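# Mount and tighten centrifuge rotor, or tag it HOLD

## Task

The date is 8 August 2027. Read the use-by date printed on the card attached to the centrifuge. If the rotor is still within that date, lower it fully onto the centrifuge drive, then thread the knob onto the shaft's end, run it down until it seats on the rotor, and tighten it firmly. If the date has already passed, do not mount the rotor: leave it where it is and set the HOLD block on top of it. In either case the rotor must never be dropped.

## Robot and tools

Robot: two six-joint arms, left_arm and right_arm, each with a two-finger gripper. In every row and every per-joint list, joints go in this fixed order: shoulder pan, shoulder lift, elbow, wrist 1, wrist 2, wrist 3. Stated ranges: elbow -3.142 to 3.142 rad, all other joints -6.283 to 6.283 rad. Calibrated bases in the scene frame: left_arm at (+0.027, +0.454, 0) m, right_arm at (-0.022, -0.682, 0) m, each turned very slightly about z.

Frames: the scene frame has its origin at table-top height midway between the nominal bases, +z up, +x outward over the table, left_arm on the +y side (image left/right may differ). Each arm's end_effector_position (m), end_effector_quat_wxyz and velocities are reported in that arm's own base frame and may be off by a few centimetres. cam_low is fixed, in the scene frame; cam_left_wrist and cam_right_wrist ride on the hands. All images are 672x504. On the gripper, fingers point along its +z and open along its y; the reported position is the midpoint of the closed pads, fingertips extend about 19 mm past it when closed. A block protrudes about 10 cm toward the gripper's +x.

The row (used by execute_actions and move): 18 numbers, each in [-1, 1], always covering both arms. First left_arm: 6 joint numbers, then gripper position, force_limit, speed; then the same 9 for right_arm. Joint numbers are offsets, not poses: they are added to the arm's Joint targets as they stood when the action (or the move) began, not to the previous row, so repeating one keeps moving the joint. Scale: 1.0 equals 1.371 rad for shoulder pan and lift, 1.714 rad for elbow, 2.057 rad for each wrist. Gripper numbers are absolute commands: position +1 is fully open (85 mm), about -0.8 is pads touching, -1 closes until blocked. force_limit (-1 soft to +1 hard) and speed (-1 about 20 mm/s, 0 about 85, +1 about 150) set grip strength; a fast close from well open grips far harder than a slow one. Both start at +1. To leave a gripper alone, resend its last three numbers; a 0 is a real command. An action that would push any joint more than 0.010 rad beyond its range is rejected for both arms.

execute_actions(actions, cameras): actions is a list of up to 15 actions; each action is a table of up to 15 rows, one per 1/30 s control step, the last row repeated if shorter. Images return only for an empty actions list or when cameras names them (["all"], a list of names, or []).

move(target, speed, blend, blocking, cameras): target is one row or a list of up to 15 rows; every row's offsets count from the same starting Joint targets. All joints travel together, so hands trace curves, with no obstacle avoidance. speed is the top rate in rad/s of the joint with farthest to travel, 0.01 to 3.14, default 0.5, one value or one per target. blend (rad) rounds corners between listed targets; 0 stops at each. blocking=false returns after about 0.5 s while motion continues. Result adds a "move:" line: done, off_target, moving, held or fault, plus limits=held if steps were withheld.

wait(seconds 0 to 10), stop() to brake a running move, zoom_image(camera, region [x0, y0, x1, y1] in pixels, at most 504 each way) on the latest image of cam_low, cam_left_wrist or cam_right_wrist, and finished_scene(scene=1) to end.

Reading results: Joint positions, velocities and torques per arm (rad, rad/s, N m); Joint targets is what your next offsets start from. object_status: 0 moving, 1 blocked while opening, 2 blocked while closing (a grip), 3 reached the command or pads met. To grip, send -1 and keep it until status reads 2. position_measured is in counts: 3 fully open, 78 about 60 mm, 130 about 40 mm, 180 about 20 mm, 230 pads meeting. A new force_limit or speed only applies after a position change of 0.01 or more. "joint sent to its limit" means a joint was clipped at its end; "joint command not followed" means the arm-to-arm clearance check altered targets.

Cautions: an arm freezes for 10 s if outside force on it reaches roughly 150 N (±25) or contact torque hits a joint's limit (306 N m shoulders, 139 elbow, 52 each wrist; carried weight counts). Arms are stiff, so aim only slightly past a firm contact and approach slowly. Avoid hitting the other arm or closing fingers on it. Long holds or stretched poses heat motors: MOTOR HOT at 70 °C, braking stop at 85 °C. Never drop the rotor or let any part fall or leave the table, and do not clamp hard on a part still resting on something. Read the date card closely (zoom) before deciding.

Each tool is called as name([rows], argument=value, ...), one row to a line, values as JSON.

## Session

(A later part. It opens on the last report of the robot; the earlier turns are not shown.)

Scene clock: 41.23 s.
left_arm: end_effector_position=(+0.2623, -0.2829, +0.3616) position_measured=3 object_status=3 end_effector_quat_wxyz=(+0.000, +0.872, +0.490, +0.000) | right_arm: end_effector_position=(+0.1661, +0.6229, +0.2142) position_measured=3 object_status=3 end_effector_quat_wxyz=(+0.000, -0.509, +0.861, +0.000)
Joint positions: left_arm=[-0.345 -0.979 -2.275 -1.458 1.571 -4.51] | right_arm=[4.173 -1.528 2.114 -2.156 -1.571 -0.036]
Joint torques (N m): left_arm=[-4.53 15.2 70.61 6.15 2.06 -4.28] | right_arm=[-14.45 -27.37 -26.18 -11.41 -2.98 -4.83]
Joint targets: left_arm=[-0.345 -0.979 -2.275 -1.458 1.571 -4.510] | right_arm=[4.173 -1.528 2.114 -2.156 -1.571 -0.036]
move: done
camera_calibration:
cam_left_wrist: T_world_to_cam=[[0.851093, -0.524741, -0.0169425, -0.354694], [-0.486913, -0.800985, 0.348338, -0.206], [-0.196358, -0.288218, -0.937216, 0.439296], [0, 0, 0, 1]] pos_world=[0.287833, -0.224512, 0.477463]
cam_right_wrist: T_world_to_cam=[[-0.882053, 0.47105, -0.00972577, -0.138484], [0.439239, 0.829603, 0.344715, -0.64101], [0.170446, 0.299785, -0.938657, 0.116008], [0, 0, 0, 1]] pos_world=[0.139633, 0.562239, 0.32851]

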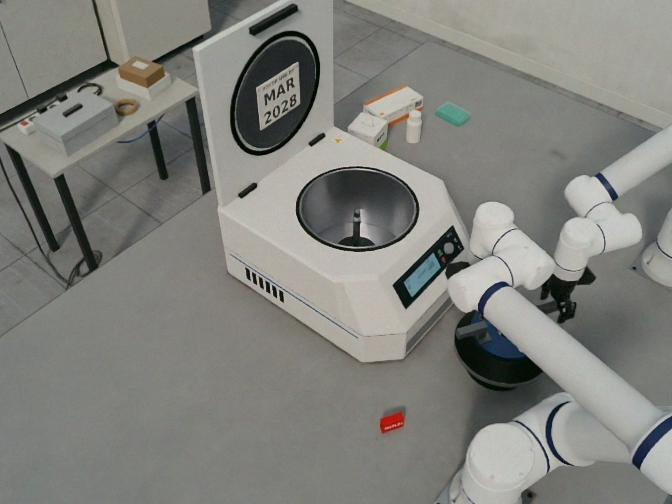

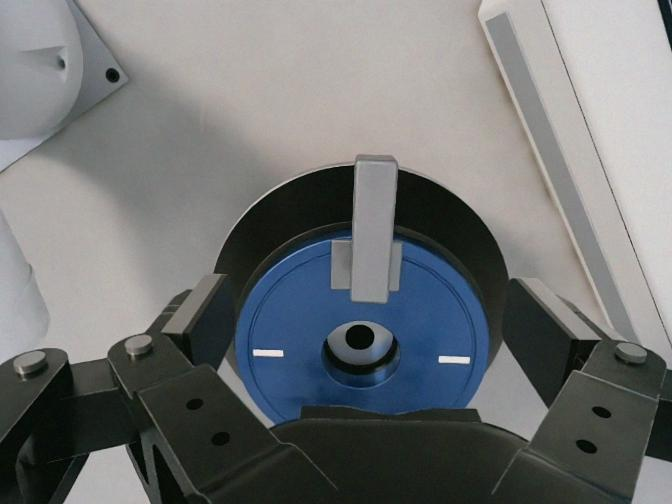

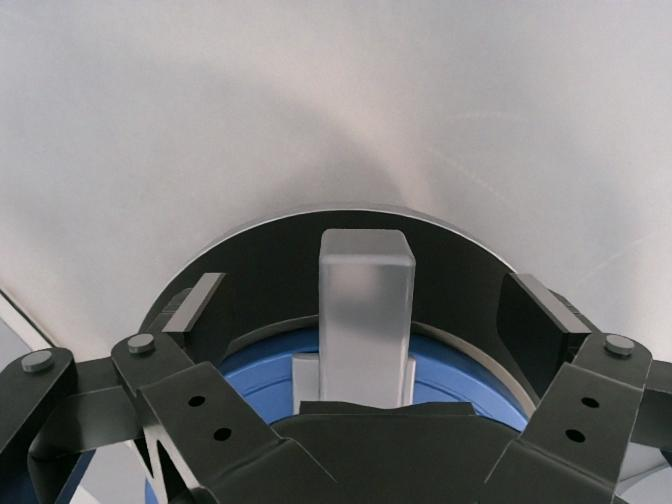

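move(target=[-0.0049,-0.0827,-0.1228,0.1573,-0.0001,0.0098,1,1,1,0,-0.0045,-0.0035,0.0059,0,0,1,1,1], speed=0.6, cameras=["all"])

zoom_image(camera="cam_low", region=[440, 240, 620, 400])

Scene clock: 47.60 s.
left_arm: end_effector_position=(+0.2696, -0.2881, +0.2199) position_measured=3 object_status=3 end_effector_quat_wxyz=(+0.000, +0.878, +0.478, +0.000) | right_arm: end_effector_position=(+0.1661, +0.6230, +0.2201) position_measured=3 object_status=3 end_effector_quat_wxyz=(+0.000, -0.509, +0.861, +0.000)
Joint positions: left_arm=[-0.352 -1.093 -2.485 -1.135 1.571 -4.49] | right_arm=[4.173 -1.535 2.108 -2.144 -1.571 -0.036]
Joint torques (N m): left_arm=[-4.74 -10.09 59.62 5.59 -1.65 4.76] | right_arm=[-13.04 -50.41 -44.72 -1.15 -2.79 -4.59]
Joint targets: left_arm=[-0.352 -1.093 -2.486 -1.134 1.571 -4.490] | right_arm=[4.173 -1.535 2.108 -2.144 -1.571 -0.036]
move: done
camera_calibration:
cam_left_wrist: T_world_to_cam=[[0.83674, -0.547331, -0.0171653, -0.368668], [-0.508066, -0.787646, 0.348544, -0.147718], [-0.204289, -0.28292, -0.937135, 0.309992], [0, 0, 0, 1]] pos_world=[0.296756, -0.23043, 0.335663]
cam_right_wrist: T_world_to_cam=[[-0.882053, 0.47105, -0.00972577, -0.138337], [0.439239, 0.829603, 0.344715, -0.643122], [0.170446, 0.299785, -0.938657, 0.121623], [0, 0, 0, 1]] pos_world=[0.139733, 0.562239, 0.33451]

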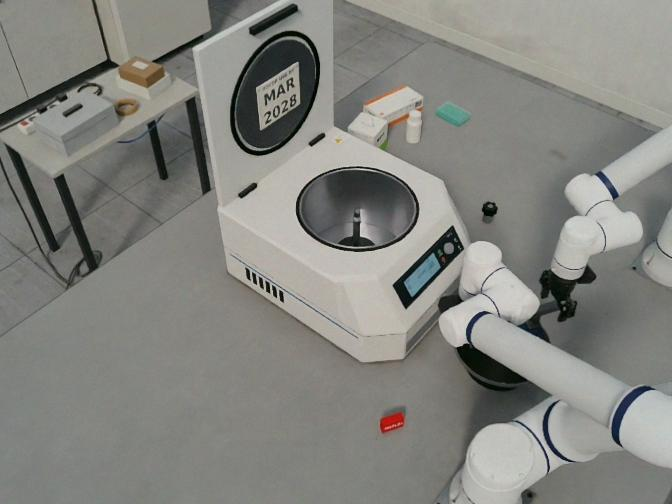

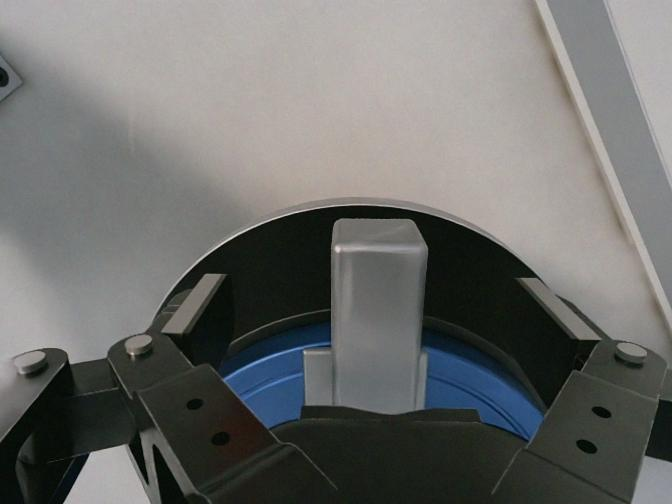

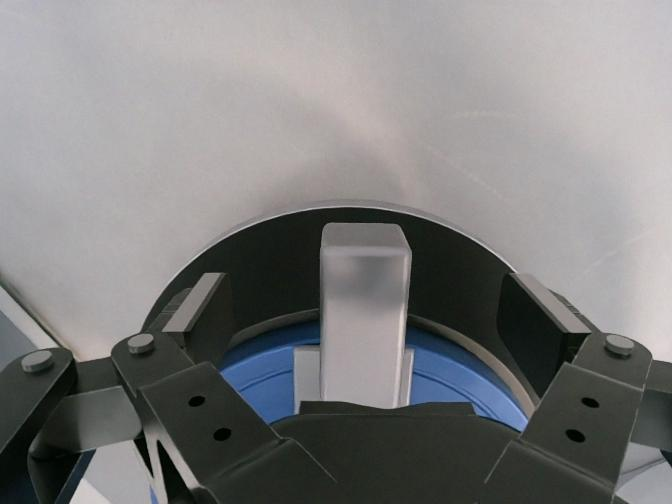

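Scaled by 2.800.

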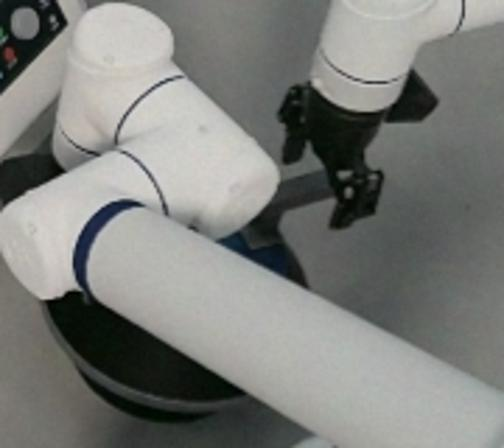

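move(target=[0,-0.0036,0.0014,0.0013,0,0,-0.08,0.2,0.5,0,0,0,0,0,0,-0.08,0.2,0.5], speed=0.3, cameras=["cam_left_wrist","cam_right_wrist"])

Scene clock: 49.53 s.
left_arm: end_effector_position=(+0.2716, -0.2888, +0.2199) position_measured=139 object_status=0 end_effector_quat_wxyz=(+0.000, +0.878, +0.478, +0.000) | right_arm: end_effector_position=(+0.1661, +0.6230, +0.2201) position_measured=139 object_status=0 end_effector_quat_wxyz=(+0.000, -0.509, +0.861, +0.000)
Joint positions: left_arm=[-0.352 -1.098 -2.483 -1.132 1.571 -4.49] | right_arm=[4.173 -1.535 2.108 -2.144 -1.571 -0.036]
Joint torques (N m): left_arm=[-9.31 -6.67 86.62 6.5 -1.66 4.66] | right_arm=[-11.24 -49.5 -43.97 -1.14 -2.58 -4.62]
Joint targets: left_arm=[-0.352 -1.098 -2.483 -1.132 1.571 -4.490] | right_arm=[4.173 -1.535 2.108 -2.144 -1.571 -0.036]
move: done
camera_calibration:
cam_left_wrist: T_world_to_cam=[[0.836726, -0.547358, -0.0170062, -0.37078], [-0.508131, -0.787592, 0.348571, -0.147231], [-0.204187, -0.283017, -0.937128, 0.310148], [0, 0, 0, 1]] pos_world=[0.298756, -0.23113, 0.335663]
cam_right_wrist: T_world_to_cam=[[-0.882053, 0.47105, -0.00972577, -0.138337], [0.439239, 0.829603, 0.344715, -0.643122], [0.170446, 0.299785, -0.938657, 0.121623], [0, 0, 0, 1]] pos_world=[0.139733, 0.562239, 0.33451]
Images, in order (width x height): cam_left_wrist 672x504, cam_right_wrist 672x504.

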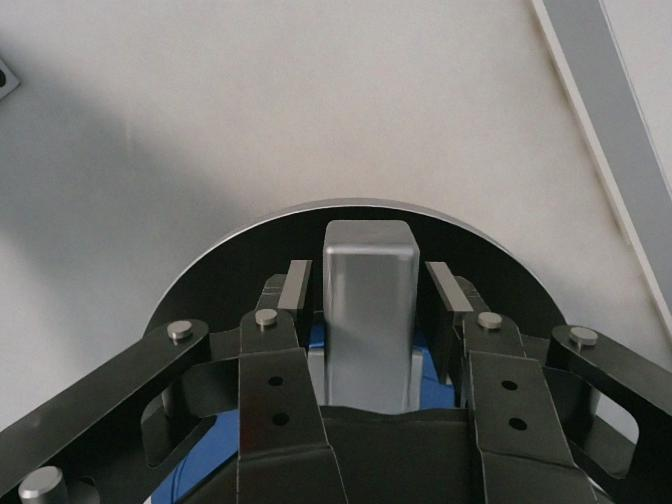

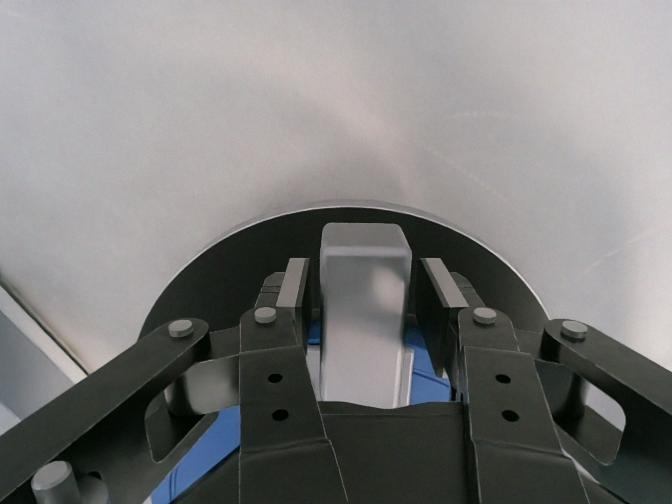

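execute_actions([
  [[0,0,0,0,0,0,-1,0.3,-1,0,0,0,0,0,0,-1,0.3,-1]],
  [[0,0,0,0,0,0,-1,0.3,-1,0,0,0,0,0,0,-1,0.3,-1]],
], cameras=["cam_left_wrist","cam_right_wrist"])

Scene clock: 50.97 s.
left_arm: end_effector_position=(+0.2716, -0.2888, +0.2199) position_measured=172 object_status=2 end_effector_quat_wxyz=(+0.000, +0.878, +0.478, +0.000) | right_arm: end_effector_position=(+0.1662, +0.6230, +0.2202) position_measured=171 object_status=2 end_effector_quat_wxyz=(+0.000, -0.509, +0.861, +0.000)
Joint positions: left_arm=[-0.352 -1.098 -2.483 -1.132 1.571 -4.49] | right_arm=[4.173 -1.535 2.108 -2.144 -1.571 -0.036]
Joint torques (N m): left_arm=[-1.82 -6.01 75.34 6.37 -2.06 3.46] | right_arm=[-8.43 -36.1 -36.02 -2.7 2.14 -4.76]
Joint targets: left_arm=[-0.352 -1.098 -2.483 -1.132 1.571 -4.490] | right_arm=[4.173 -1.535 2.108 -2.144 -1.571 -0.036]
Step readings (joint positions of left_arm | right_arm):
0: [-0.352 -1.098 -2.483 -1.132 1.571 -4.490] | [4.173 -1.535 2.108 -2.144 -1.571 -0.036]
1: [-0.352 -1.098 -2.483 -1.132 1.571 -4.490] | [4.173 -1.535 2.108 -2.144 -1.571 -0.036]
2: [-0.352 -1.098 -2.483 -1.132 1.571 -4.490] | [4.173 -1.535 2.108 -2.144 -1.571 -0.036]
4: [-0.352 -1.098 -2.483 -1.132 1.571 -4.490] | [4.173 -1.535 2.108 -2.144 -1.571 -0.036]
8: [-0.352 -1.098 -2.483 -1.132 1.571 -4.490] | [4.173 -1.535 2.108 -2.144 -1.571 -0.036]
15: [-0.352 -1.098 -2.483 -1.132 1.571 -4.490] | [4.173 -1.535 2.108 -2.144 -1.571 -0.036]
16: [-0.352 -1.098 -2.483 -1.132 1.571 -4.490] | [4.173 -1.535 2.108 -2.144 -1.571 -0.036]
17: [-0.352 -1.098 -2.483 -1.132 1.571 -4.490] | [4.173 -1.535 2.108 -2.144 -1.571 -0.036]
19: [-0.352 -1.098 -2.483 -1.132 1.571 -4.490] | [4.173 -1.535 2.108 -2.144 -1.571 -0.036]
23: [-0.352 -1.098 -2.483 -1.132 1.571 -4.490] | [4.173 -1.535 2.108 -2.144 -1.571 -0.036]
30: [-0.352 -1.098 -2.483 -1.132 1.571 -4.490] | [4.173 -1.535 2.108 -2.144 -1.571 -0.036]
camera_calibration:
cam_left_wrist: T_world_to_cam=[[0.836726, -0.547358, -0.0170062, -0.37078], [-0.508131, -0.787592, 0.348571, -0.147231], [-0.204187, -0.283017, -0.937128, 0.310148], [0, 0, 0, 1]] pos_world=[0.298756, -0.23113, 0.335663]
cam_right_wrist: T_world_to_cam=[[-0.882037, 0.471078, -0.00980924, -0.138327], [0.439227, 0.829578, 0.344789, -0.643131], [0.17056, 0.299808, -0.938629, 0.121583], [0, 0, 0, 1]] pos_world=[0.139733, 0.562239, 0.33451]
Images, in order (width x height): cam_left_wrist 672x504, cam_right_wrist 672x504.

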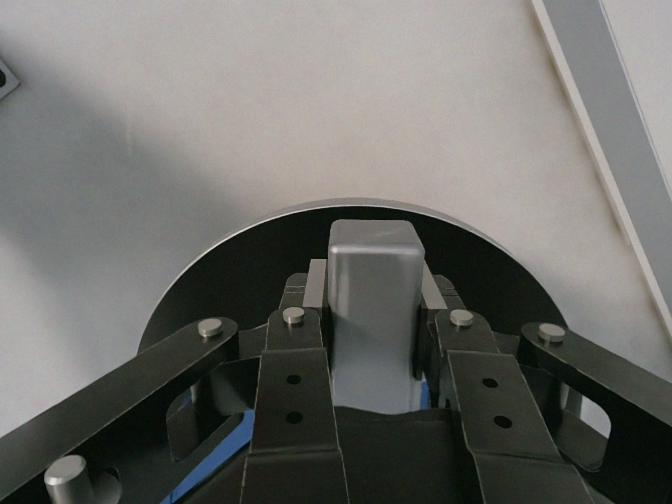

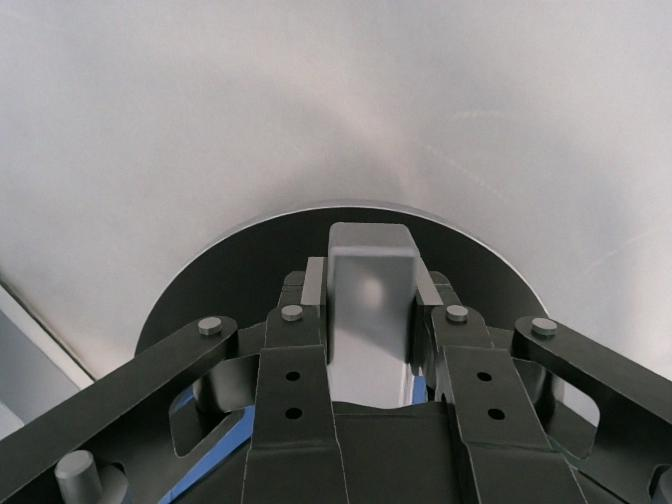

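move(target=[0,0.0285,0.0340,-0.0474,0,0,-1,0.3,-1,0,-0.0279,-0.0248,0.0393,0,0,-1,0.3,-1], speed=0.12, cameras=["cam_low","cam_left_wrist","cam_right_wrist"])

Scene clock: 55.37 s.
left_arm: end_effector_position=(+0.2716, -0.2888, +0.2598) position_measured=172 object_status=2 end_effector_quat_wxyz=(+0.000, +0.878, +0.478, +0.000) | right_arm: end_effector_position=(+0.1661, +0.6229, +0.2602) position_measured=171 object_status=2 end_effector_quat_wxyz=(+0.000, -0.509, +0.861, +0.000)
Joint positions: left_arm=[-0.352 -1.059 -2.425 -1.229 1.571 -4.49] | right_arm=[4.173 -1.573 2.065 -2.063 -1.571 -0.036]
Joint torques (N m): left_arm=[21.25 35.4 129.73 6.22 0.97 -2.7] | right_arm=[3.45 -68.97 -58.28 -1.64 -0.45 -4.68]
Joint targets: left_arm=[-0.352 -1.059 -2.425 -1.229 1.571 -4.490] | right_arm=[4.173 -1.573 2.065 -2.063 -1.571 -0.036]
move: done
camera_calibration:
cam_left_wrist: T_world_to_cam=[[0.836723, -0.547355, -0.0172437, -0.369927], [-0.508056, -0.787631, 0.348592, -0.161229], [-0.204385, -0.282914, -0.937116, 0.347597], [0, 0, 0, 1]] pos_world=[0.298656, -0.23113, 0.375563]
cam_right_wrist: T_world_to_cam=[[-0.882045, 0.471064, -0.00977011, -0.137982], [0.439253, 0.829628, 0.344637, -0.65677], [0.170452, 0.299694, -0.938685, 0.159277], [0, 0, 0, 1]] pos_world=[0.139633, 0.562139, 0.37451]

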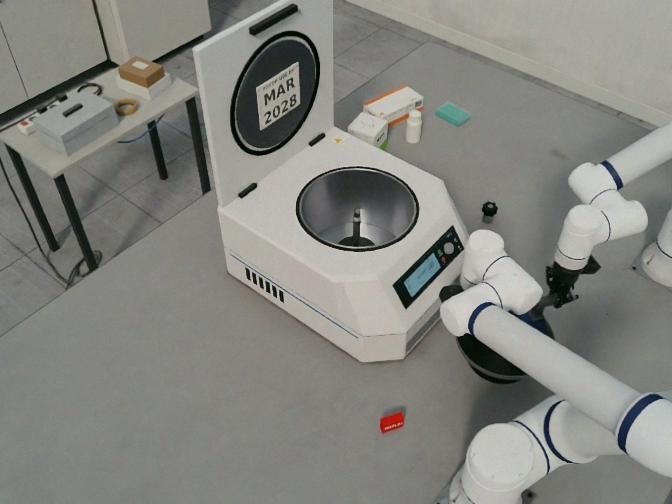

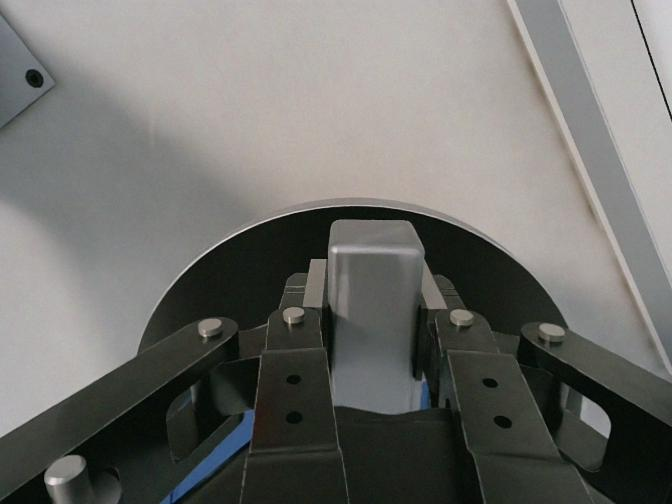

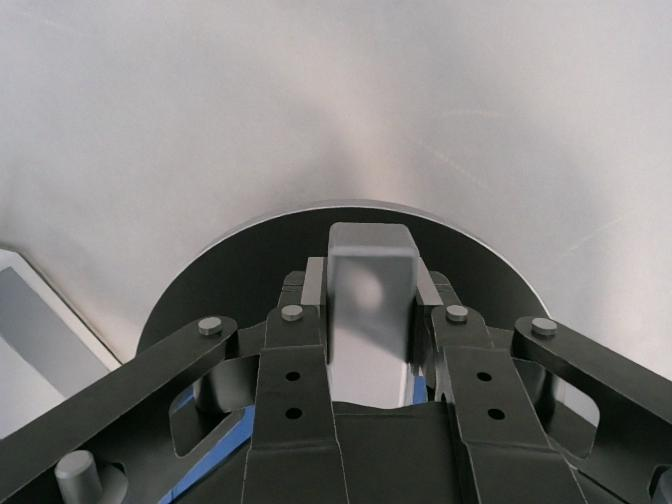

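move([
  [0,0.0206,0.0355,-0.0433,0,0,-1,0.3,-1,0,-0.0234,-0.0271,0.0382,0,0,-1,0.3,-1],
  [0,0.0356,0.0773,-0.0881,0,0,-1,0.3,-1,0,-0.0446,-0.0604,0.0800,0,0,-1,0.3,-1],
  [0,0.0436,0.1208,-0.1298,0,0,-1,0.3,-1,0,-0.0608,-0.0964,0.1209,0,0,-1,0.3,-1],
  [0,0.0459,0.1660,-0.1689,0,0,-1,0.3,-1,0,-0.0721,-0.1352,0.1607,0,0,-1,0.3,-1],
  [0,0.0432,0.2130,-0.2063,0,0,-1,0.3,-1,0,-0.0788,-0.1767,0.1998,0,0,-1,0.3,-1],
  [0,0.0360,0.2617,-0.2421,0,0,-1,0.3,-1,0,-0.0810,-0.2212,0.2383,0,0,-1,0.3,-1],
  [0,0.0251,0.3122,-0.2769,0,0,-1,0.3,-1,0,-0.0791,-0.2686,0.2765,0,0,-1,0.3,-1],
], speed=0.3, blend=0.02, cameras=["cam_low","cam_left_wrist","cam_right_wrist"])

Scene clock: 61.77 s.
left_arm: end_effector_position=(+0.2716, -0.2888, +0.5695) position_measured=172 object_status=2 end_effector_quat_wxyz=(+0.000, +0.878, +0.478, +0.000) | right_arm: end_effector_position=(+0.1659, +0.6226, +0.5700) position_measured=171 object_status=2 end_effector_quat_wxyz=(+0.000, -0.509, +0.861, +0.000)
Joint positions: left_arm=[-0.352 -1.024 -1.89 -1.799 1.57 -4.49] | right_arm=[4.173 -1.681 1.605 -1.494 -1.571 -0.036]
Joint torques (N m): left_arm=[18.16 -2.31 131.63 7.99 5.63 -2.77] | right_arm=[10.41 -48.17 -66.09 2.02 -0.79 -4.53]
Joint targets: left_arm=[-0.352 -1.024 -1.890 -1.799 1.571 -4.490] | right_arm=[4.173 -1.681 1.605 -1.494 -1.571 -0.036]
move: done
camera_calibration:
cam_left_wrist: T_world_to_cam=[[0.836732, -0.547342, -0.0171913, -0.364706], [-0.508043, -0.787607, 0.348665, -0.269186], [-0.204379, -0.283006, -0.93709, 0.637801], [0, 0, 0, 1]] pos_world=[0.298756, -0.23113, 0.685263]
cam_right_wrist: T_world_to_cam=[[-0.882038, 0.471077, -0.0098082, -0.134972], [0.439232, 0.82959, 0.344756, -0.763259], [0.170543, 0.29978, -0.938641, 0.450114], [0, 0, 0, 1]] pos_world=[0.139433, 0.561839, 0.68431]

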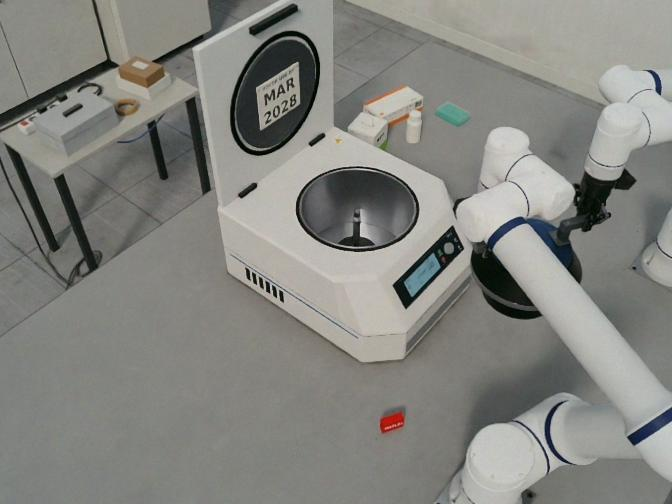

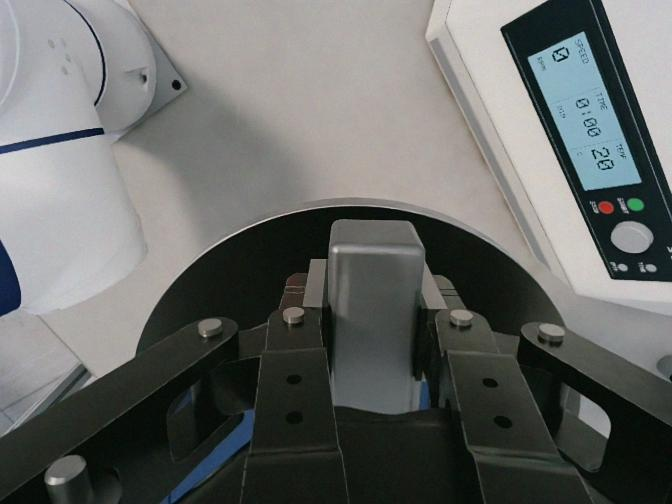

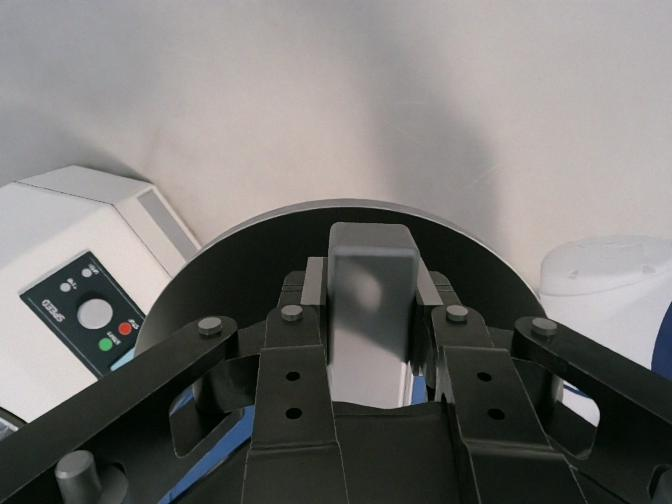

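move([
  [0.0328,-0.0845,0.0330,0.0289,0,0.0562,-1,0.3,-1,-0.0575,0.0306,-0.0219,-0.0021,0,-0.0040,-1,0.3,-1],
  [0.0549,-0.1720,0.0754,0.0518,0,0.1053,-1,0.3,-1,-0.1090,0.0671,-0.0498,-0.0032,0,-0.0039,-1,0.3,-1],
  [0.0708,-0.2601,0.1271,0.0674,0,0.1503,-1,0.3,-1,-0.1548,0.1095,-0.0842,-0.0028,0,0,-1,0.3,-1],
  [0.0818,-0.3493,0.1886,0.0757,0,0.1920,-1,0.3,-1,-0.1953,0.1575,-0.1258,-0.0002,0,0.0072,-1,0.3,-1],
  [0.0902,-0.4384,0.2590,0.0764,0,0.2319,-1,0.3,-1,-0.2311,0.2110,-0.1749,0.0051,0,0.0178,-1,0.3,-1],
  [0.0964,-0.5301,0.3416,0.0686,0,0.2704,-1,0.3,-1,-0.2626,0.2705,-0.2335,0.0142,0,0.0312,-1,0.3,-1],
  [0.1012,-0.6245,0.4369,0.0522,0,0.3080,-1,0.3,-1,-0.2906,0.3354,-0.3025,0.0285,0,0.0469,-1,0.3,-1],
  [0.1048,-0.7266,0.5515,0.0247,0,0.3448,-1,0.3,-1,-0.3154,0.4089,-0.3860,0.0491,0,0.0647,-1,0.3,-1],
], speed=0.38, blend=0.03, cameras=["cam_low","cam_left_wrist","cam_right_wrist"])

Scene clock: 66.17 s.
left_arm: end_effector_position=(+0.8902, -0.3693, +0.5694) position_measured=172 object_status=2 end_effector_quat_wxyz=(+0.000, +0.977, +0.214, +0.000) | right_arm: end_effector_position=(+0.6826, +0.6807, +0.5697) position_measured=171 object_status=2 end_effector_quat_wxyz=(+0.000, -0.248, +0.969, +0.000)
Joint positions: left_arm=[-0.208 -2.021 -0.944 -1.748 1.571 -3.781] | right_arm=[3.741 -1.121 0.943 -1.393 -1.571 0.097]
Joint torques (N m): left_arm=[59.04 126.66 140.76 12.83 6.46 5.23] | right_arm=[-3.08 -100.36 -65.15 8.3 2.06 2.95]
Joint targets: left_arm=[-0.208 -2.021 -0.944 -1.748 1.571 -3.781] | right_arm=[3.740 -1.120 0.943 -1.393 -1.571 0.097]
move: done
camera_calibration:
cam_left_wrist: T_world_to_cam=[[0.413164, -0.910497, -0.0170377, -0.683485], [-0.850925, -0.39266, 0.34892, 0.432637], [-0.324381, -0.129663, -0.936998, 0.904765], [0, 0, 0, 1]] pos_world=[0.944021, -0.335117, 0.685162]
cam_right_wrist: T_world_to_cam=[[-0.492223, 0.870413, -0.0098384, -0.244538], [0.815392, 0.465006, 0.344827, -1.04701], [0.304717, 0.16171, -0.938615, 0.346764], [0, 0, 0, 1]] pos_world=[0.627691, 0.64364, 0.684109]

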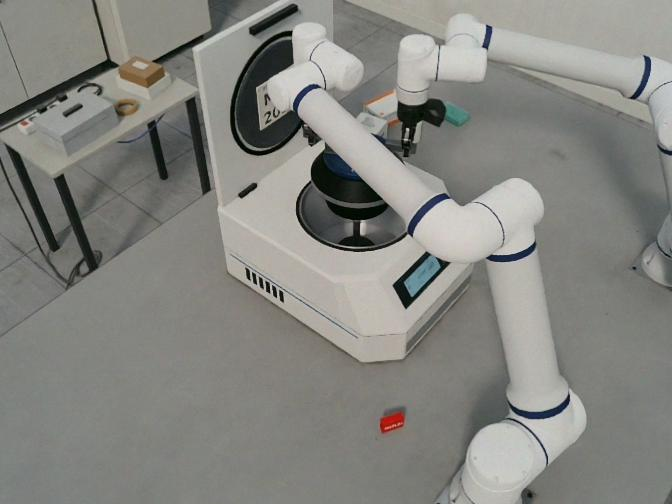

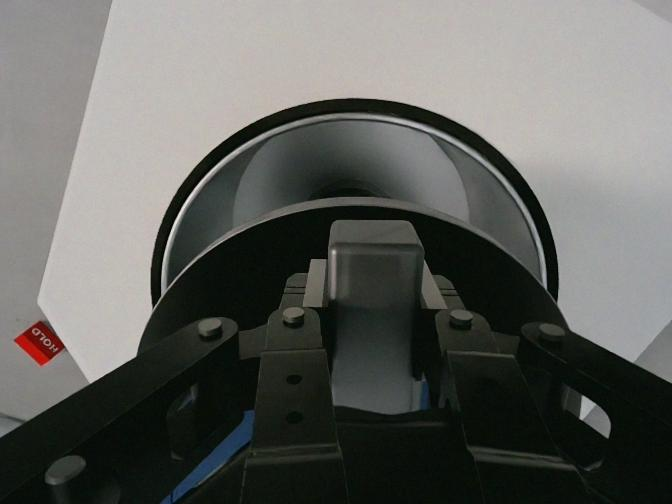

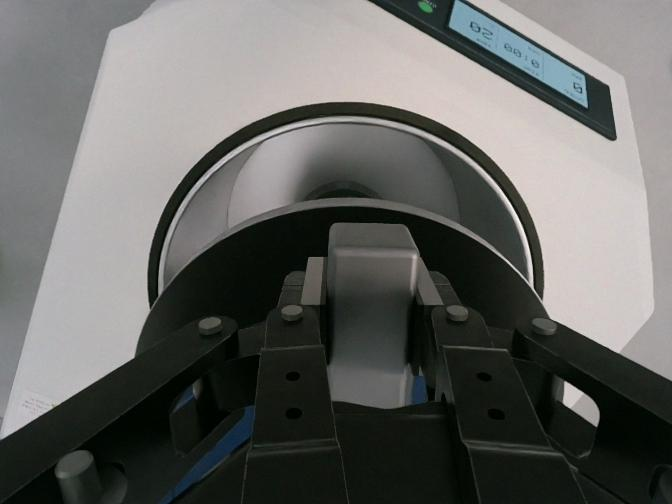

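zoom_image(camera="cam_low", region=[280, 120, 440, 270])

zoom_image(camera="cam_left_wrist", region=[140, 80, 580, 420])

zoom_image(camera="cam_right_wrist", region=[130, 80, 570, 420])

Scaled by 3.150.

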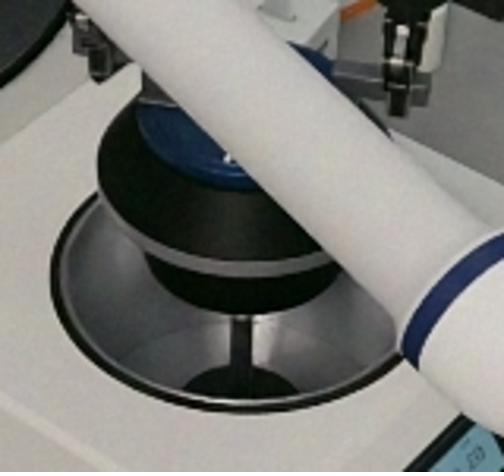

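Scaled by 1.145.

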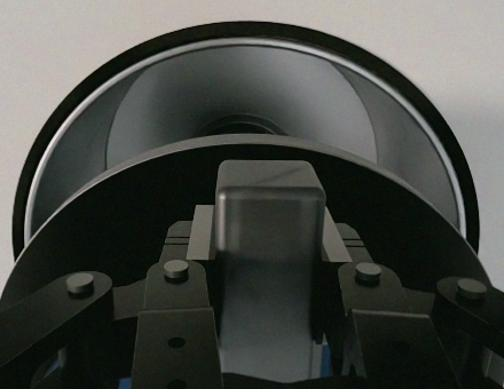

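Scaled by 1.145.

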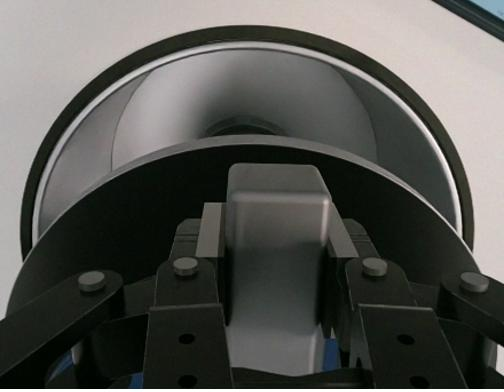

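move([
  [0,0.00807,-0.05053,0.03673,0,0,-1,0.3,-1,0,-0.00807,0.05053,-0.03673,0,0,-1,0.3,-1],
  [0,0.01026,-0.07369,0.05456,0,0,-1,0.3,-1,0,-0.01026,0.07369,-0.05456,0,0,-1,0.3,-1],
], speed=0.15, blend=[0.02,0], cameras=["cam_low"])

zoom_image(camera="cam_low", region=[280, 120, 440, 270])

Scene clock: 69.53 s.
left_arm: end_effector_position=(+0.8902, -0.3693, +0.5096) position_measured=172 object_status=2 end_effector_quat_wxyz=(+0.000, +0.977, +0.214, +0.000) | right_arm: end_effector_position=(+0.6826, +0.6806, +0.5099) position_measured=171 object_status=2 end_effector_quat_wxyz=(+0.000, -0.248, +0.969, +0.000)
Joint positions: left_arm=[-0.208 -2.007 -1.07 -1.636 1.571 -3.781] | right_arm=[3.74 -1.135 1.069 -1.505 -1.571 0.097]
Joint torques (N m): left_arm=[36.63 165.15 116.72 15.71 6.8 2.62] | right_arm=[1.16 -116.8 -45.36 -5.36 2.14 1.63]
Joint targets: left_arm=[-0.208 -2.007 -1.071 -1.636 1.571 -3.781] | right_arm=[3.740 -1.135 1.069 -1.505 -1.571 0.097]
move: done; blend cut to 0.0199 rad at target 1
Images, in order (width x height): cam_low 672x504.

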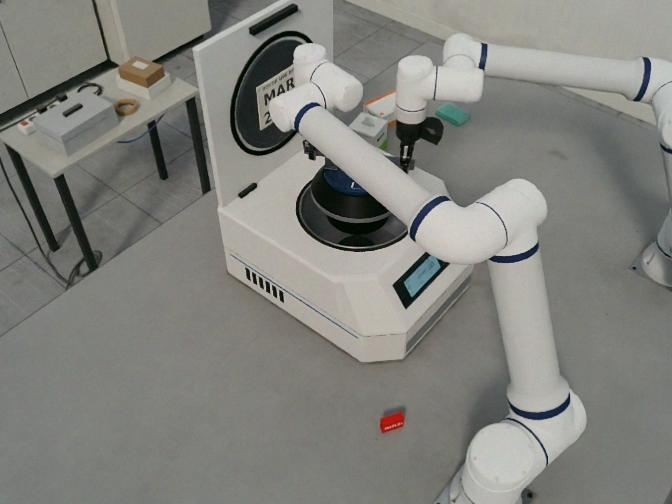

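Scaled by 3.150.

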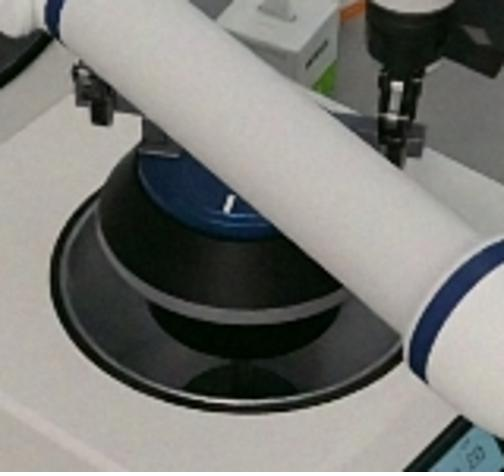

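move(target=[0,0.0009,-0.0165,0.0132,0,0,-1,0.3,-1,0,-0.0009,0.0165,-0.0132,0,0,-1,0.3,-1], speed=0.06, cameras=[])

Scene clock: 70.80 s.
left_arm: end_effector_position=(+0.8903, -0.3693, +0.4946) position_measured=172 object_status=2 end_effector_quat_wxyz=(+0.000, +0.977, +0.214, +0.000) | right_arm: end_effector_position=(+0.6827, +0.6807, +0.4949) position_measured=171 object_status=2 end_effector_quat_wxyz=(+0.000, -0.248, +0.969, +0.000)
Joint positions: left_arm=[-0.208 -2.005 -1.099 -1.609 1.571 -3.781] | right_arm=[3.74 -1.136 1.097 -1.532 -1.571 0.097]
Joint torques (N m): left_arm=[32.71 160.45 113.57 16.11 6.64 1.5] | right_arm=[3.15 -115.88 -46.63 -7.3 0.56 0.35]
Joint targets: left_arm=[-0.208 -2.005 -1.099 -1.609 1.571 -3.781] | right_arm=[3.740 -1.136 1.098 -1.532 -1.571 0.097]
move: done
No camera images: "cameras" was empty.

move(target=[0,0.0005,-0.0262,0.0214,0,0,-1,0.3,-1,0,-0.0005,0.0262,-0.0214,0,0,-1,0.3,-1], speed=0.08, cameras=[])

Scene clock: 71.97 s.
left_arm: end_effector_position=(+0.8903, -0.3693, +0.4695) position_measured=172 object_status=2 end_effector_quat_wxyz=(+0.000, +0.977, +0.214, +0.000) | right_arm: end_effector_position=(+0.6827, +0.6807, +0.4697) position_measured=171 object_status=2 end_effector_quat_wxyz=(+0.000, -0.248, +0.969, +0.000)
Joint positions: left_arm=[-0.208 -2.005 -1.144 -1.565 1.571 -3.781] | right_arm=[3.74 -1.136 1.142 -1.576 -1.571 0.097]
Joint torques (N m): left_arm=[29.75 154.67 105.34 12.44 4.48 -0.56] | right_arm=[5.59 -120.2 -49.97 -5.87 -0.73 -0.61]
Joint targets: left_arm=[-0.208 -2.005 -1.144 -1.565 1.571 -3.781] | right_arm=[3.740 -1.136 1.143 -1.576 -1.571 0.097]
move: done
No camera images: "cameras" was empty.

move(target=[0,-0.0006,-0.0197,0.0169,0,0,-1,0.3,-1,0,0.0006,0.0197,-0.0169,0,0,-1,0.3,-1], speed=0.08, cameras=[])

Scene clock: 73.07 s.
left_arm: end_effector_position=(+0.8903, -0.3693, +0.4495) position_measured=172 object_status=2 end_effector_quat_wxyz=(+0.000, +0.977, +0.214, +0.000) | right_arm: end_effector_position=(+0.6827, +0.6807, +0.4498) position_measured=171 object_status=2 end_effector_quat_wxyz=(+0.000, -0.248, +0.969, +0.000)
Joint positions: left_arm=[-0.208 -2.005 -1.177 -1.53 1.571 -3.781] | right_arm=[3.74 -1.136 1.176 -1.611 -1.571 0.097]
Joint torques (N m): left_arm=[29.08 129.19 100.02 11.69 1.61 -2.36] | right_arm=[9.14 -102.42 -49.05 -7.76 -1.78 -1.86]
Joint targets: left_arm=[-0.208 -2.006 -1.178 -1.530 1.571 -3.781] | right_arm=[3.740 -1.136 1.176 -1.611 -1.571 0.097]
move: done
No camera images: "cameras" was empty.

move(target=[0,-0.0039,-0.0365,0.0330,0,0,-1,0.3,-1,0,0.0039,0.0365,-0.0330,0,0,-1,0.3,-1], speed=0.08, cameras=["cam_left_wrist","cam_right_wrist","cam_low"])

Scene clock: 74.73 s.
left_arm: end_effector_position=(+0.8903, -0.3693, +0.4095) position_measured=172 object_status=2 end_effector_quat_wxyz=(+0.000, +0.977, +0.214, +0.000) | right_arm: end_effector_position=(+0.6828, +0.6807, +0.4098) position_measured=171 object_status=2 end_effector_quat_wxyz=(+0.000, -0.248, +0.969, +0.000)
Joint positions: left_arm=[-0.208 -2.011 -1.24 -1.462 1.571 -3.781] | right_arm=[3.74 -1.13 1.239 -1.679 -1.571 0.097]
Joint torques (N m): left_arm=[27.44 126.79 98.4 11.04 2.19 -2.53] | right_arm=[13.79 -99.18 -50.03 -8.79 -1.02 -3.37]
Joint targets: left_arm=[-0.208 -2.011 -1.240 -1.462 1.571 -3.781] | right_arm=[3.740 -1.130 1.239 -1.679 -1.571 0.097]
move: done
camera_calibration:
cam_left_wrist: T_world_to_cam=[[0.413066, -0.910543, -0.0169532, -0.686218], [-0.851007, -0.392552, 0.348842, 0.488669], [-0.32429, -0.129667, -0.937028, 0.754901], [0, 0, 0, 1]] pos_world=[0.944121, -0.335117, 0.525263]
cam_right_wrist: T_world_to_cam=[[-0.492112, 0.870477, -0.00978983, -0.24615], [0.815459, 0.464887, 0.344829, -0.991968], [0.304717, 0.161711, -0.938614, 0.196524], [0, 0, 0, 1]] pos_world=[0.627891, 0.643641, 0.52411]

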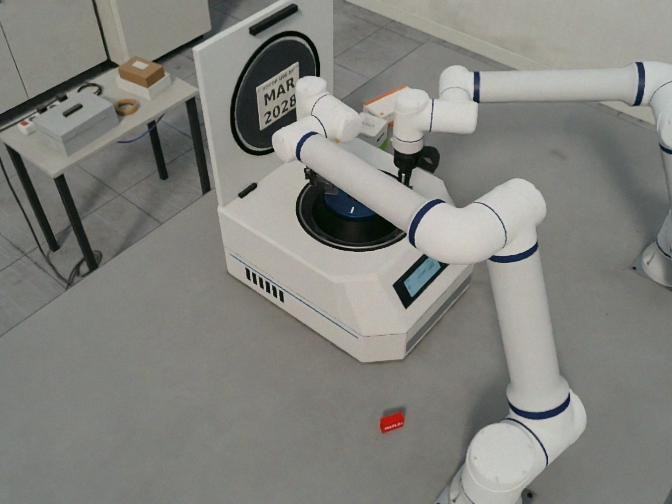

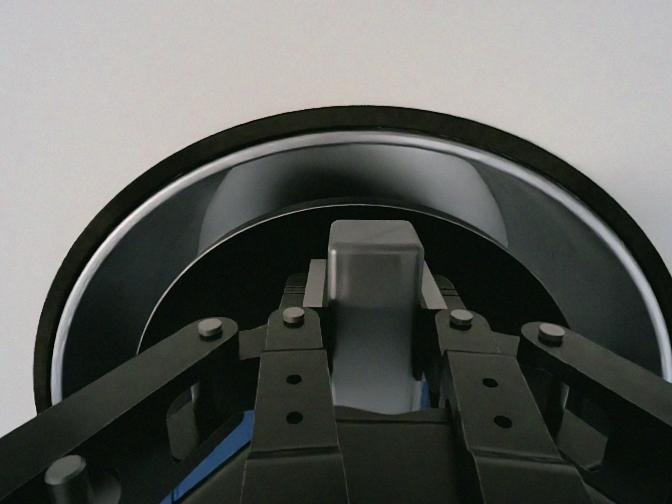

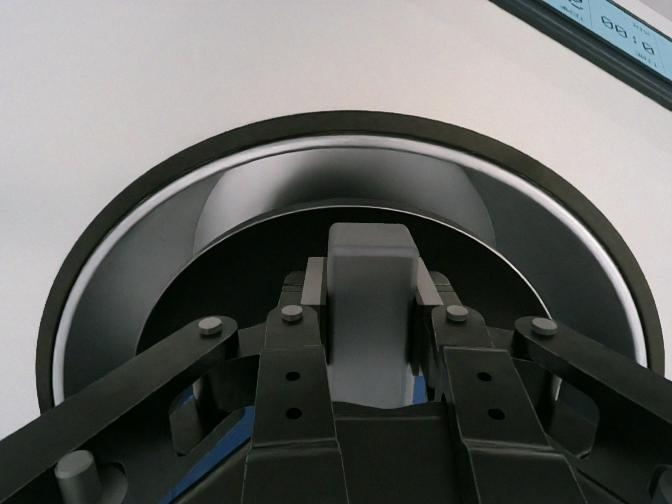

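move(target=[0,-0.0031,-0.0169,0.0162,0,0,-1,0.3,-1,0,0.0031,0.0169,-0.0162,0,0,-1,0.3,-1], speed=0.06, cameras=[])

Scene clock: 75.87 s.
left_arm: end_effector_position=(+0.8903, -0.3693, +0.3896) position_measured=172 object_status=2 end_effector_quat_wxyz=(+0.000, +0.977, +0.214, +0.000) | right_arm: end_effector_position=(+0.6828, +0.6808, +0.3898) position_measured=171 object_status=2 end_effector_quat_wxyz=(+0.000, -0.248, +0.969, +0.000)
Joint positions: left_arm=[-0.208 -2.015 -1.269 -1.429 1.571 -3.781] | right_arm=[3.74 -1.126 1.268 -1.712 -1.571 0.097]
Joint torques (N m): left_arm=[27.61 123.7 92.05 9.08 2 -2.43] | right_arm=[15.76 -99.64 -49.62 -9.42 -0.44 -4.22]
Joint targets: left_arm=[-0.208 -2.015 -1.269 -1.429 1.571 -3.781] | right_arm=[3.740 -1.126 1.268 -1.712 -1.571 0.097]
move: done
No camera images: "cameras" was empty.

move(target=[0,-0.0015,-0.0065,0.0064,0,0,-1,0.3,-1,0,0.0015,0.0065,-0.0064,0,0,-1,0.3,-1], speed=0.03, cameras=[])

Scene clock: 76.87 s.
left_arm: end_effector_position=(+0.8904, -0.3693, +0.3815) position_measured=172 object_status=2 end_effector_quat_wxyz=(+0.000, +0.977, +0.214, +0.000) | right_arm: end_effector_position=(+0.6828, +0.6808, +0.3818) position_measured=171 object_status=2 end_effector_quat_wxyz=(+0.000, -0.248, +0.969, +0.000)
Joint positions: left_arm=[-0.208 -2.017 -1.28 -1.416 1.571 -3.781] | right_arm=[3.74 -1.124 1.279 -1.725 -1.571 0.097]
Joint torques (N m): left_arm=[22.06 123.81 92.28 9.57 2 -3.1] | right_arm=[14.42 -99.58 -51.27 -9.81 0.04 -4.11]
Joint targets: left_arm=[-0.208 -2.017 -1.280 -1.416 1.571 -3.781] | right_arm=[3.740 -1.124 1.279 -1.725 -1.571 0.097]
move: done
No camera images: "cameras" was empty.

move(target=[0,-0.0020,-0.0080,0.0080,0,0,-1,0.3,-1,0,0.0020,0.0080,-0.0080,0,0,-1,0.3,-1], speed=0.04, cameras=[])

Scene clock: 77.83 s.
left_arm: end_effector_position=(+0.8903, -0.3693, +0.3715) position_measured=172 object_status=2 end_effector_quat_wxyz=(+0.000, +0.977, +0.214, +0.000) | right_arm: end_effector_position=(+0.6828, +0.6808, +0.3718) position_measured=171 object_status=2 end_effector_quat_wxyz=(+0.000, -0.248, +0.969, +0.000)
Joint positions: left_arm=[-0.208 -2.02 -1.294 -1.399 1.571 -3.781] | right_arm=[3.74 -1.121 1.293 -1.742 -1.571 0.097]
Joint torques (N m): left_arm=[21.14 128.48 90.53 8.28 1.6 -2.86] | right_arm=[14.73 -99.63 -51.38 -10.18 0.63 -4.3]
Joint targets: left_arm=[-0.208 -2.020 -1.294 -1.399 1.571 -3.781] | right_arm=[3.740 -1.121 1.293 -1.742 -1.571 0.097]
move: done
No camera images: "cameras" was empty.

move(target=[0,-0.0022,-0.0079,0.0079,0,0,-1,0.3,-1,0,0.0022,0.0079,-0.0079,0,0,-1,0.3,-1], speed=0.04, cameras=[])

Scene clock: 78.80 s.
left_arm: end_effector_position=(+0.8902, -0.3693, +0.3614) position_measured=172 object_status=2 end_effector_quat_wxyz=(+0.000, +0.977, +0.214, +0.000) | right_arm: end_effector_position=(+0.6827, +0.6807, +0.3617) position_measured=171 object_status=2 end_effector_quat_wxyz=(+0.000, -0.248, +0.969, +0.000)
Joint positions: left_arm=[-0.208 -2.023 -1.307 -1.383 1.571 -3.781] | right_arm=[3.74 -1.118 1.306 -1.758 -1.571 0.097]
Joint torques (N m): left_arm=[20.75 120.84 85.87 7.54 2.3 -2.66] | right_arm=[14 -101.68 -50.01 -9.26 1.22 -4.18]
Joint targets: left_arm=[-0.208 -2.023 -1.307 -1.383 1.571 -3.781] | right_arm=[3.740 -1.118 1.306 -1.758 -1.571 0.097]
move: done
No camera images: "cameras" was empty.

move(target=[0,-0.0023,-0.0075,0.0079,0,0,-1,0.3,-1,0,0.0023,0.0075,-0.0079,0,0,-1,0.3,-1], speed=0.04, cameras=["cam_low"])

zoom_image(camera="cam_low", region=[280, 120, 440, 270])

Scene clock: 79.83 s.
left_arm: end_effector_position=(+0.8903, -0.3693, +0.3516) position_measured=172 object_status=2 end_effector_quat_wxyz=(+0.000, +0.977, +0.214, +0.000) | right_arm: end_effector_position=(+0.6827, +0.6807, +0.3519) position_measured=171 object_status=2 end_effector_quat_wxyz=(+0.000, -0.248, +0.969, +0.000)
Joint positions: left_arm=[-0.208 -2.026 -1.32 -1.367 1.571 -3.781] | right_arm=[3.74 -1.115 1.319 -1.774 -1.571 0.097]
Joint torques (N m): left_arm=[19.03 124.21 83.74 8.94 2.05 -2.88] | right_arm=[13.3 -101.41 -52.06 -9.69 1.71 -4.18]
Joint targets: left_arm=[-0.208 -2.026 -1.320 -1.367 1.571 -3.781] | right_arm=[3.740 -1.115 1.319 -1.774 -1.571 0.097]
move: done
Images, in order (width x height): cam_low 672x504.

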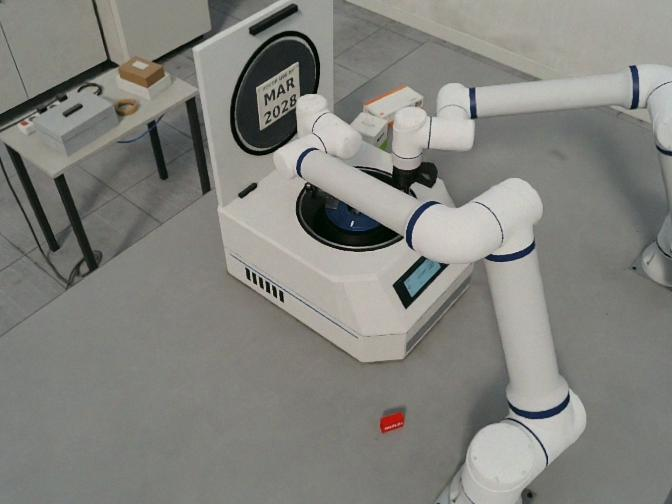

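Scaled by 3.150.

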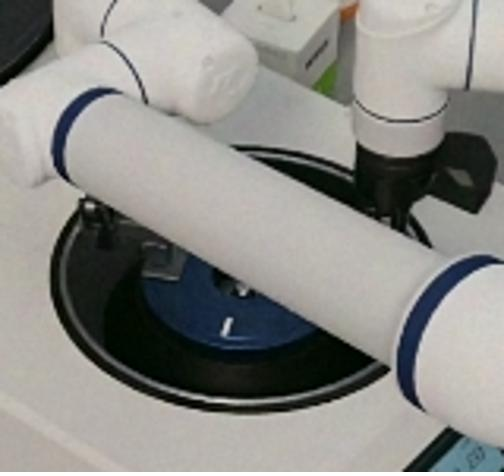

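zoom_image(camera="cam_low", region=[335, 190, 385, 240])

Scaled by 10.080.

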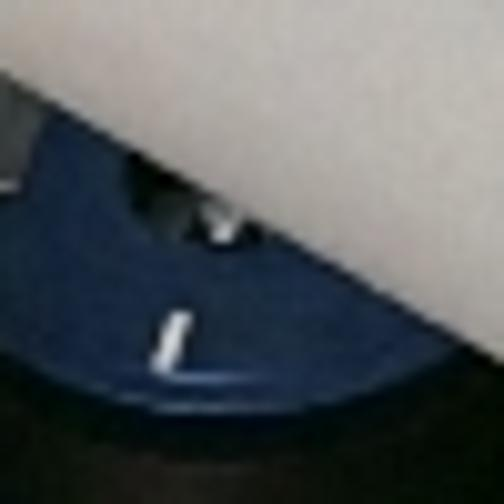

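move(target=[0,-0.0027,-0.0073,0.0079,0,0,-1,0.3,-1,0,0.0027,0.0073,-0.0079,0,0,-1,0.3,-1], speed=0.04, cameras=[])

Scene clock: 80.90 s.
left_arm: end_effector_position=(+0.8903, -0.3693, +0.3415) position_measured=172 object_status=2 end_effector_quat_wxyz=(+0.000, +0.977, +0.214, +0.000) | right_arm: end_effector_position=(+0.6828, +0.6808, +0.3418) position_measured=171 object_status=2 end_effector_quat_wxyz=(+0.000, -0.248, +0.969, +0.000)
Joint positions: left_arm=[-0.208 -2.03 -1.333 -1.351 1.571 -3.781] | right_arm=[3.74 -1.111 1.332 -1.79 -1.571 0.097]
Joint torques (N m): left_arm=[18.84 124.21 86.04 7.6 1.58 -3.01] | right_arm=[13.2 -99.16 -49.48 -10.81 2.41 -4.19]
Joint targets: left_arm=[-0.208 -2.030 -1.333 -1.350 1.571 -3.781] | right_arm=[3.740 -1.111 1.332 -1.791 -1.571 0.097]
move: done
No camera images: "cameras" was empty.

move(target=[0,-0.0028,-0.0072,0.0078,0,0,-1,0.3,-1,0,0.0028,0.0072,-0.0078,0,0,-1,0.3,-1], speed=0.04, cameras=[])

Scene clock: 91.67 s.
left_arm: end_effector_position=(+0.8916, -0.3699, +0.3359) position_measured=172 object_status=2 end_effector_quat_wxyz=(+0.001, +0.977, +0.214, +0.003) | right_arm: end_effector_position=(+0.6837, +0.6812, +0.3370) position_measured=171 object_status=2 end_effector_quat_wxyz=(+0.003, -0.248, +0.969, +0.001)
Joint positions: left_arm=[-0.208 -2.031 -1.342 -1.333 1.571 -3.781] | right_arm=[3.74 -1.111 1.34 -1.806 -1.572 0.097]
Joint torques (N m): left_arm=[8.33 112.42 77.72 3.79 0.62 -0.22] | right_arm=[-3.41 -71.84 -40.18 -6.43 -0.74 -0.14]
Joint targets: left_arm=[-0.208 -2.031 -1.342 -1.333 1.571 -3.781] | right_arm=[3.740 -1.111 1.340 -1.806 -1.572 0.097]
Tool commands: left_gripper/position=-1.0 left_gripper/force_limit=+0.301961 left_gripper/speed=-1.0 right_gripper/position=-1.0 right_gripper/force_limit=+0.301961 right_gripper/speed=-1.0
FORCE FAULT: contact force on the left arm reached its limit, and that arm stopped. The contact can be on any part of that arm, not only on its tool. Since the last result, the stops that this result tells of count together as 19 of the actions that you can send in this scene. That arm's remaining commands of this call were not run. That arm is still stopped at the end of this call. That arm stays stopped for about 1 more second. Until then a move that you send moves the other arm only, and its call returns only when the move has ended. Once the stop has ended, the next robot result says so. If the stop ends while you think or write, that arm runs what you send next, counted from new Joint targets: where its joints stand when the stop ends. While its stop runs, that arm takes no new command, but its gripper still runs the gripper command that each later call begins with. Until it ends, the stop uses up actions while you think or wait. An arm that is not stopped still takes commands.
FORCE FAULT: contact force on the right arm reached its limit, and that arm stopped for 10 seconds. The contact can be on any part of that arm, not only on its tool. That arm's remaining commands of this call were not run. That arm's target is now where it stood when the stop ended, not its last command. That arm accepts commands again.
move: fault (left_arm, right_arm)
No camera images: "cameras" was empty.


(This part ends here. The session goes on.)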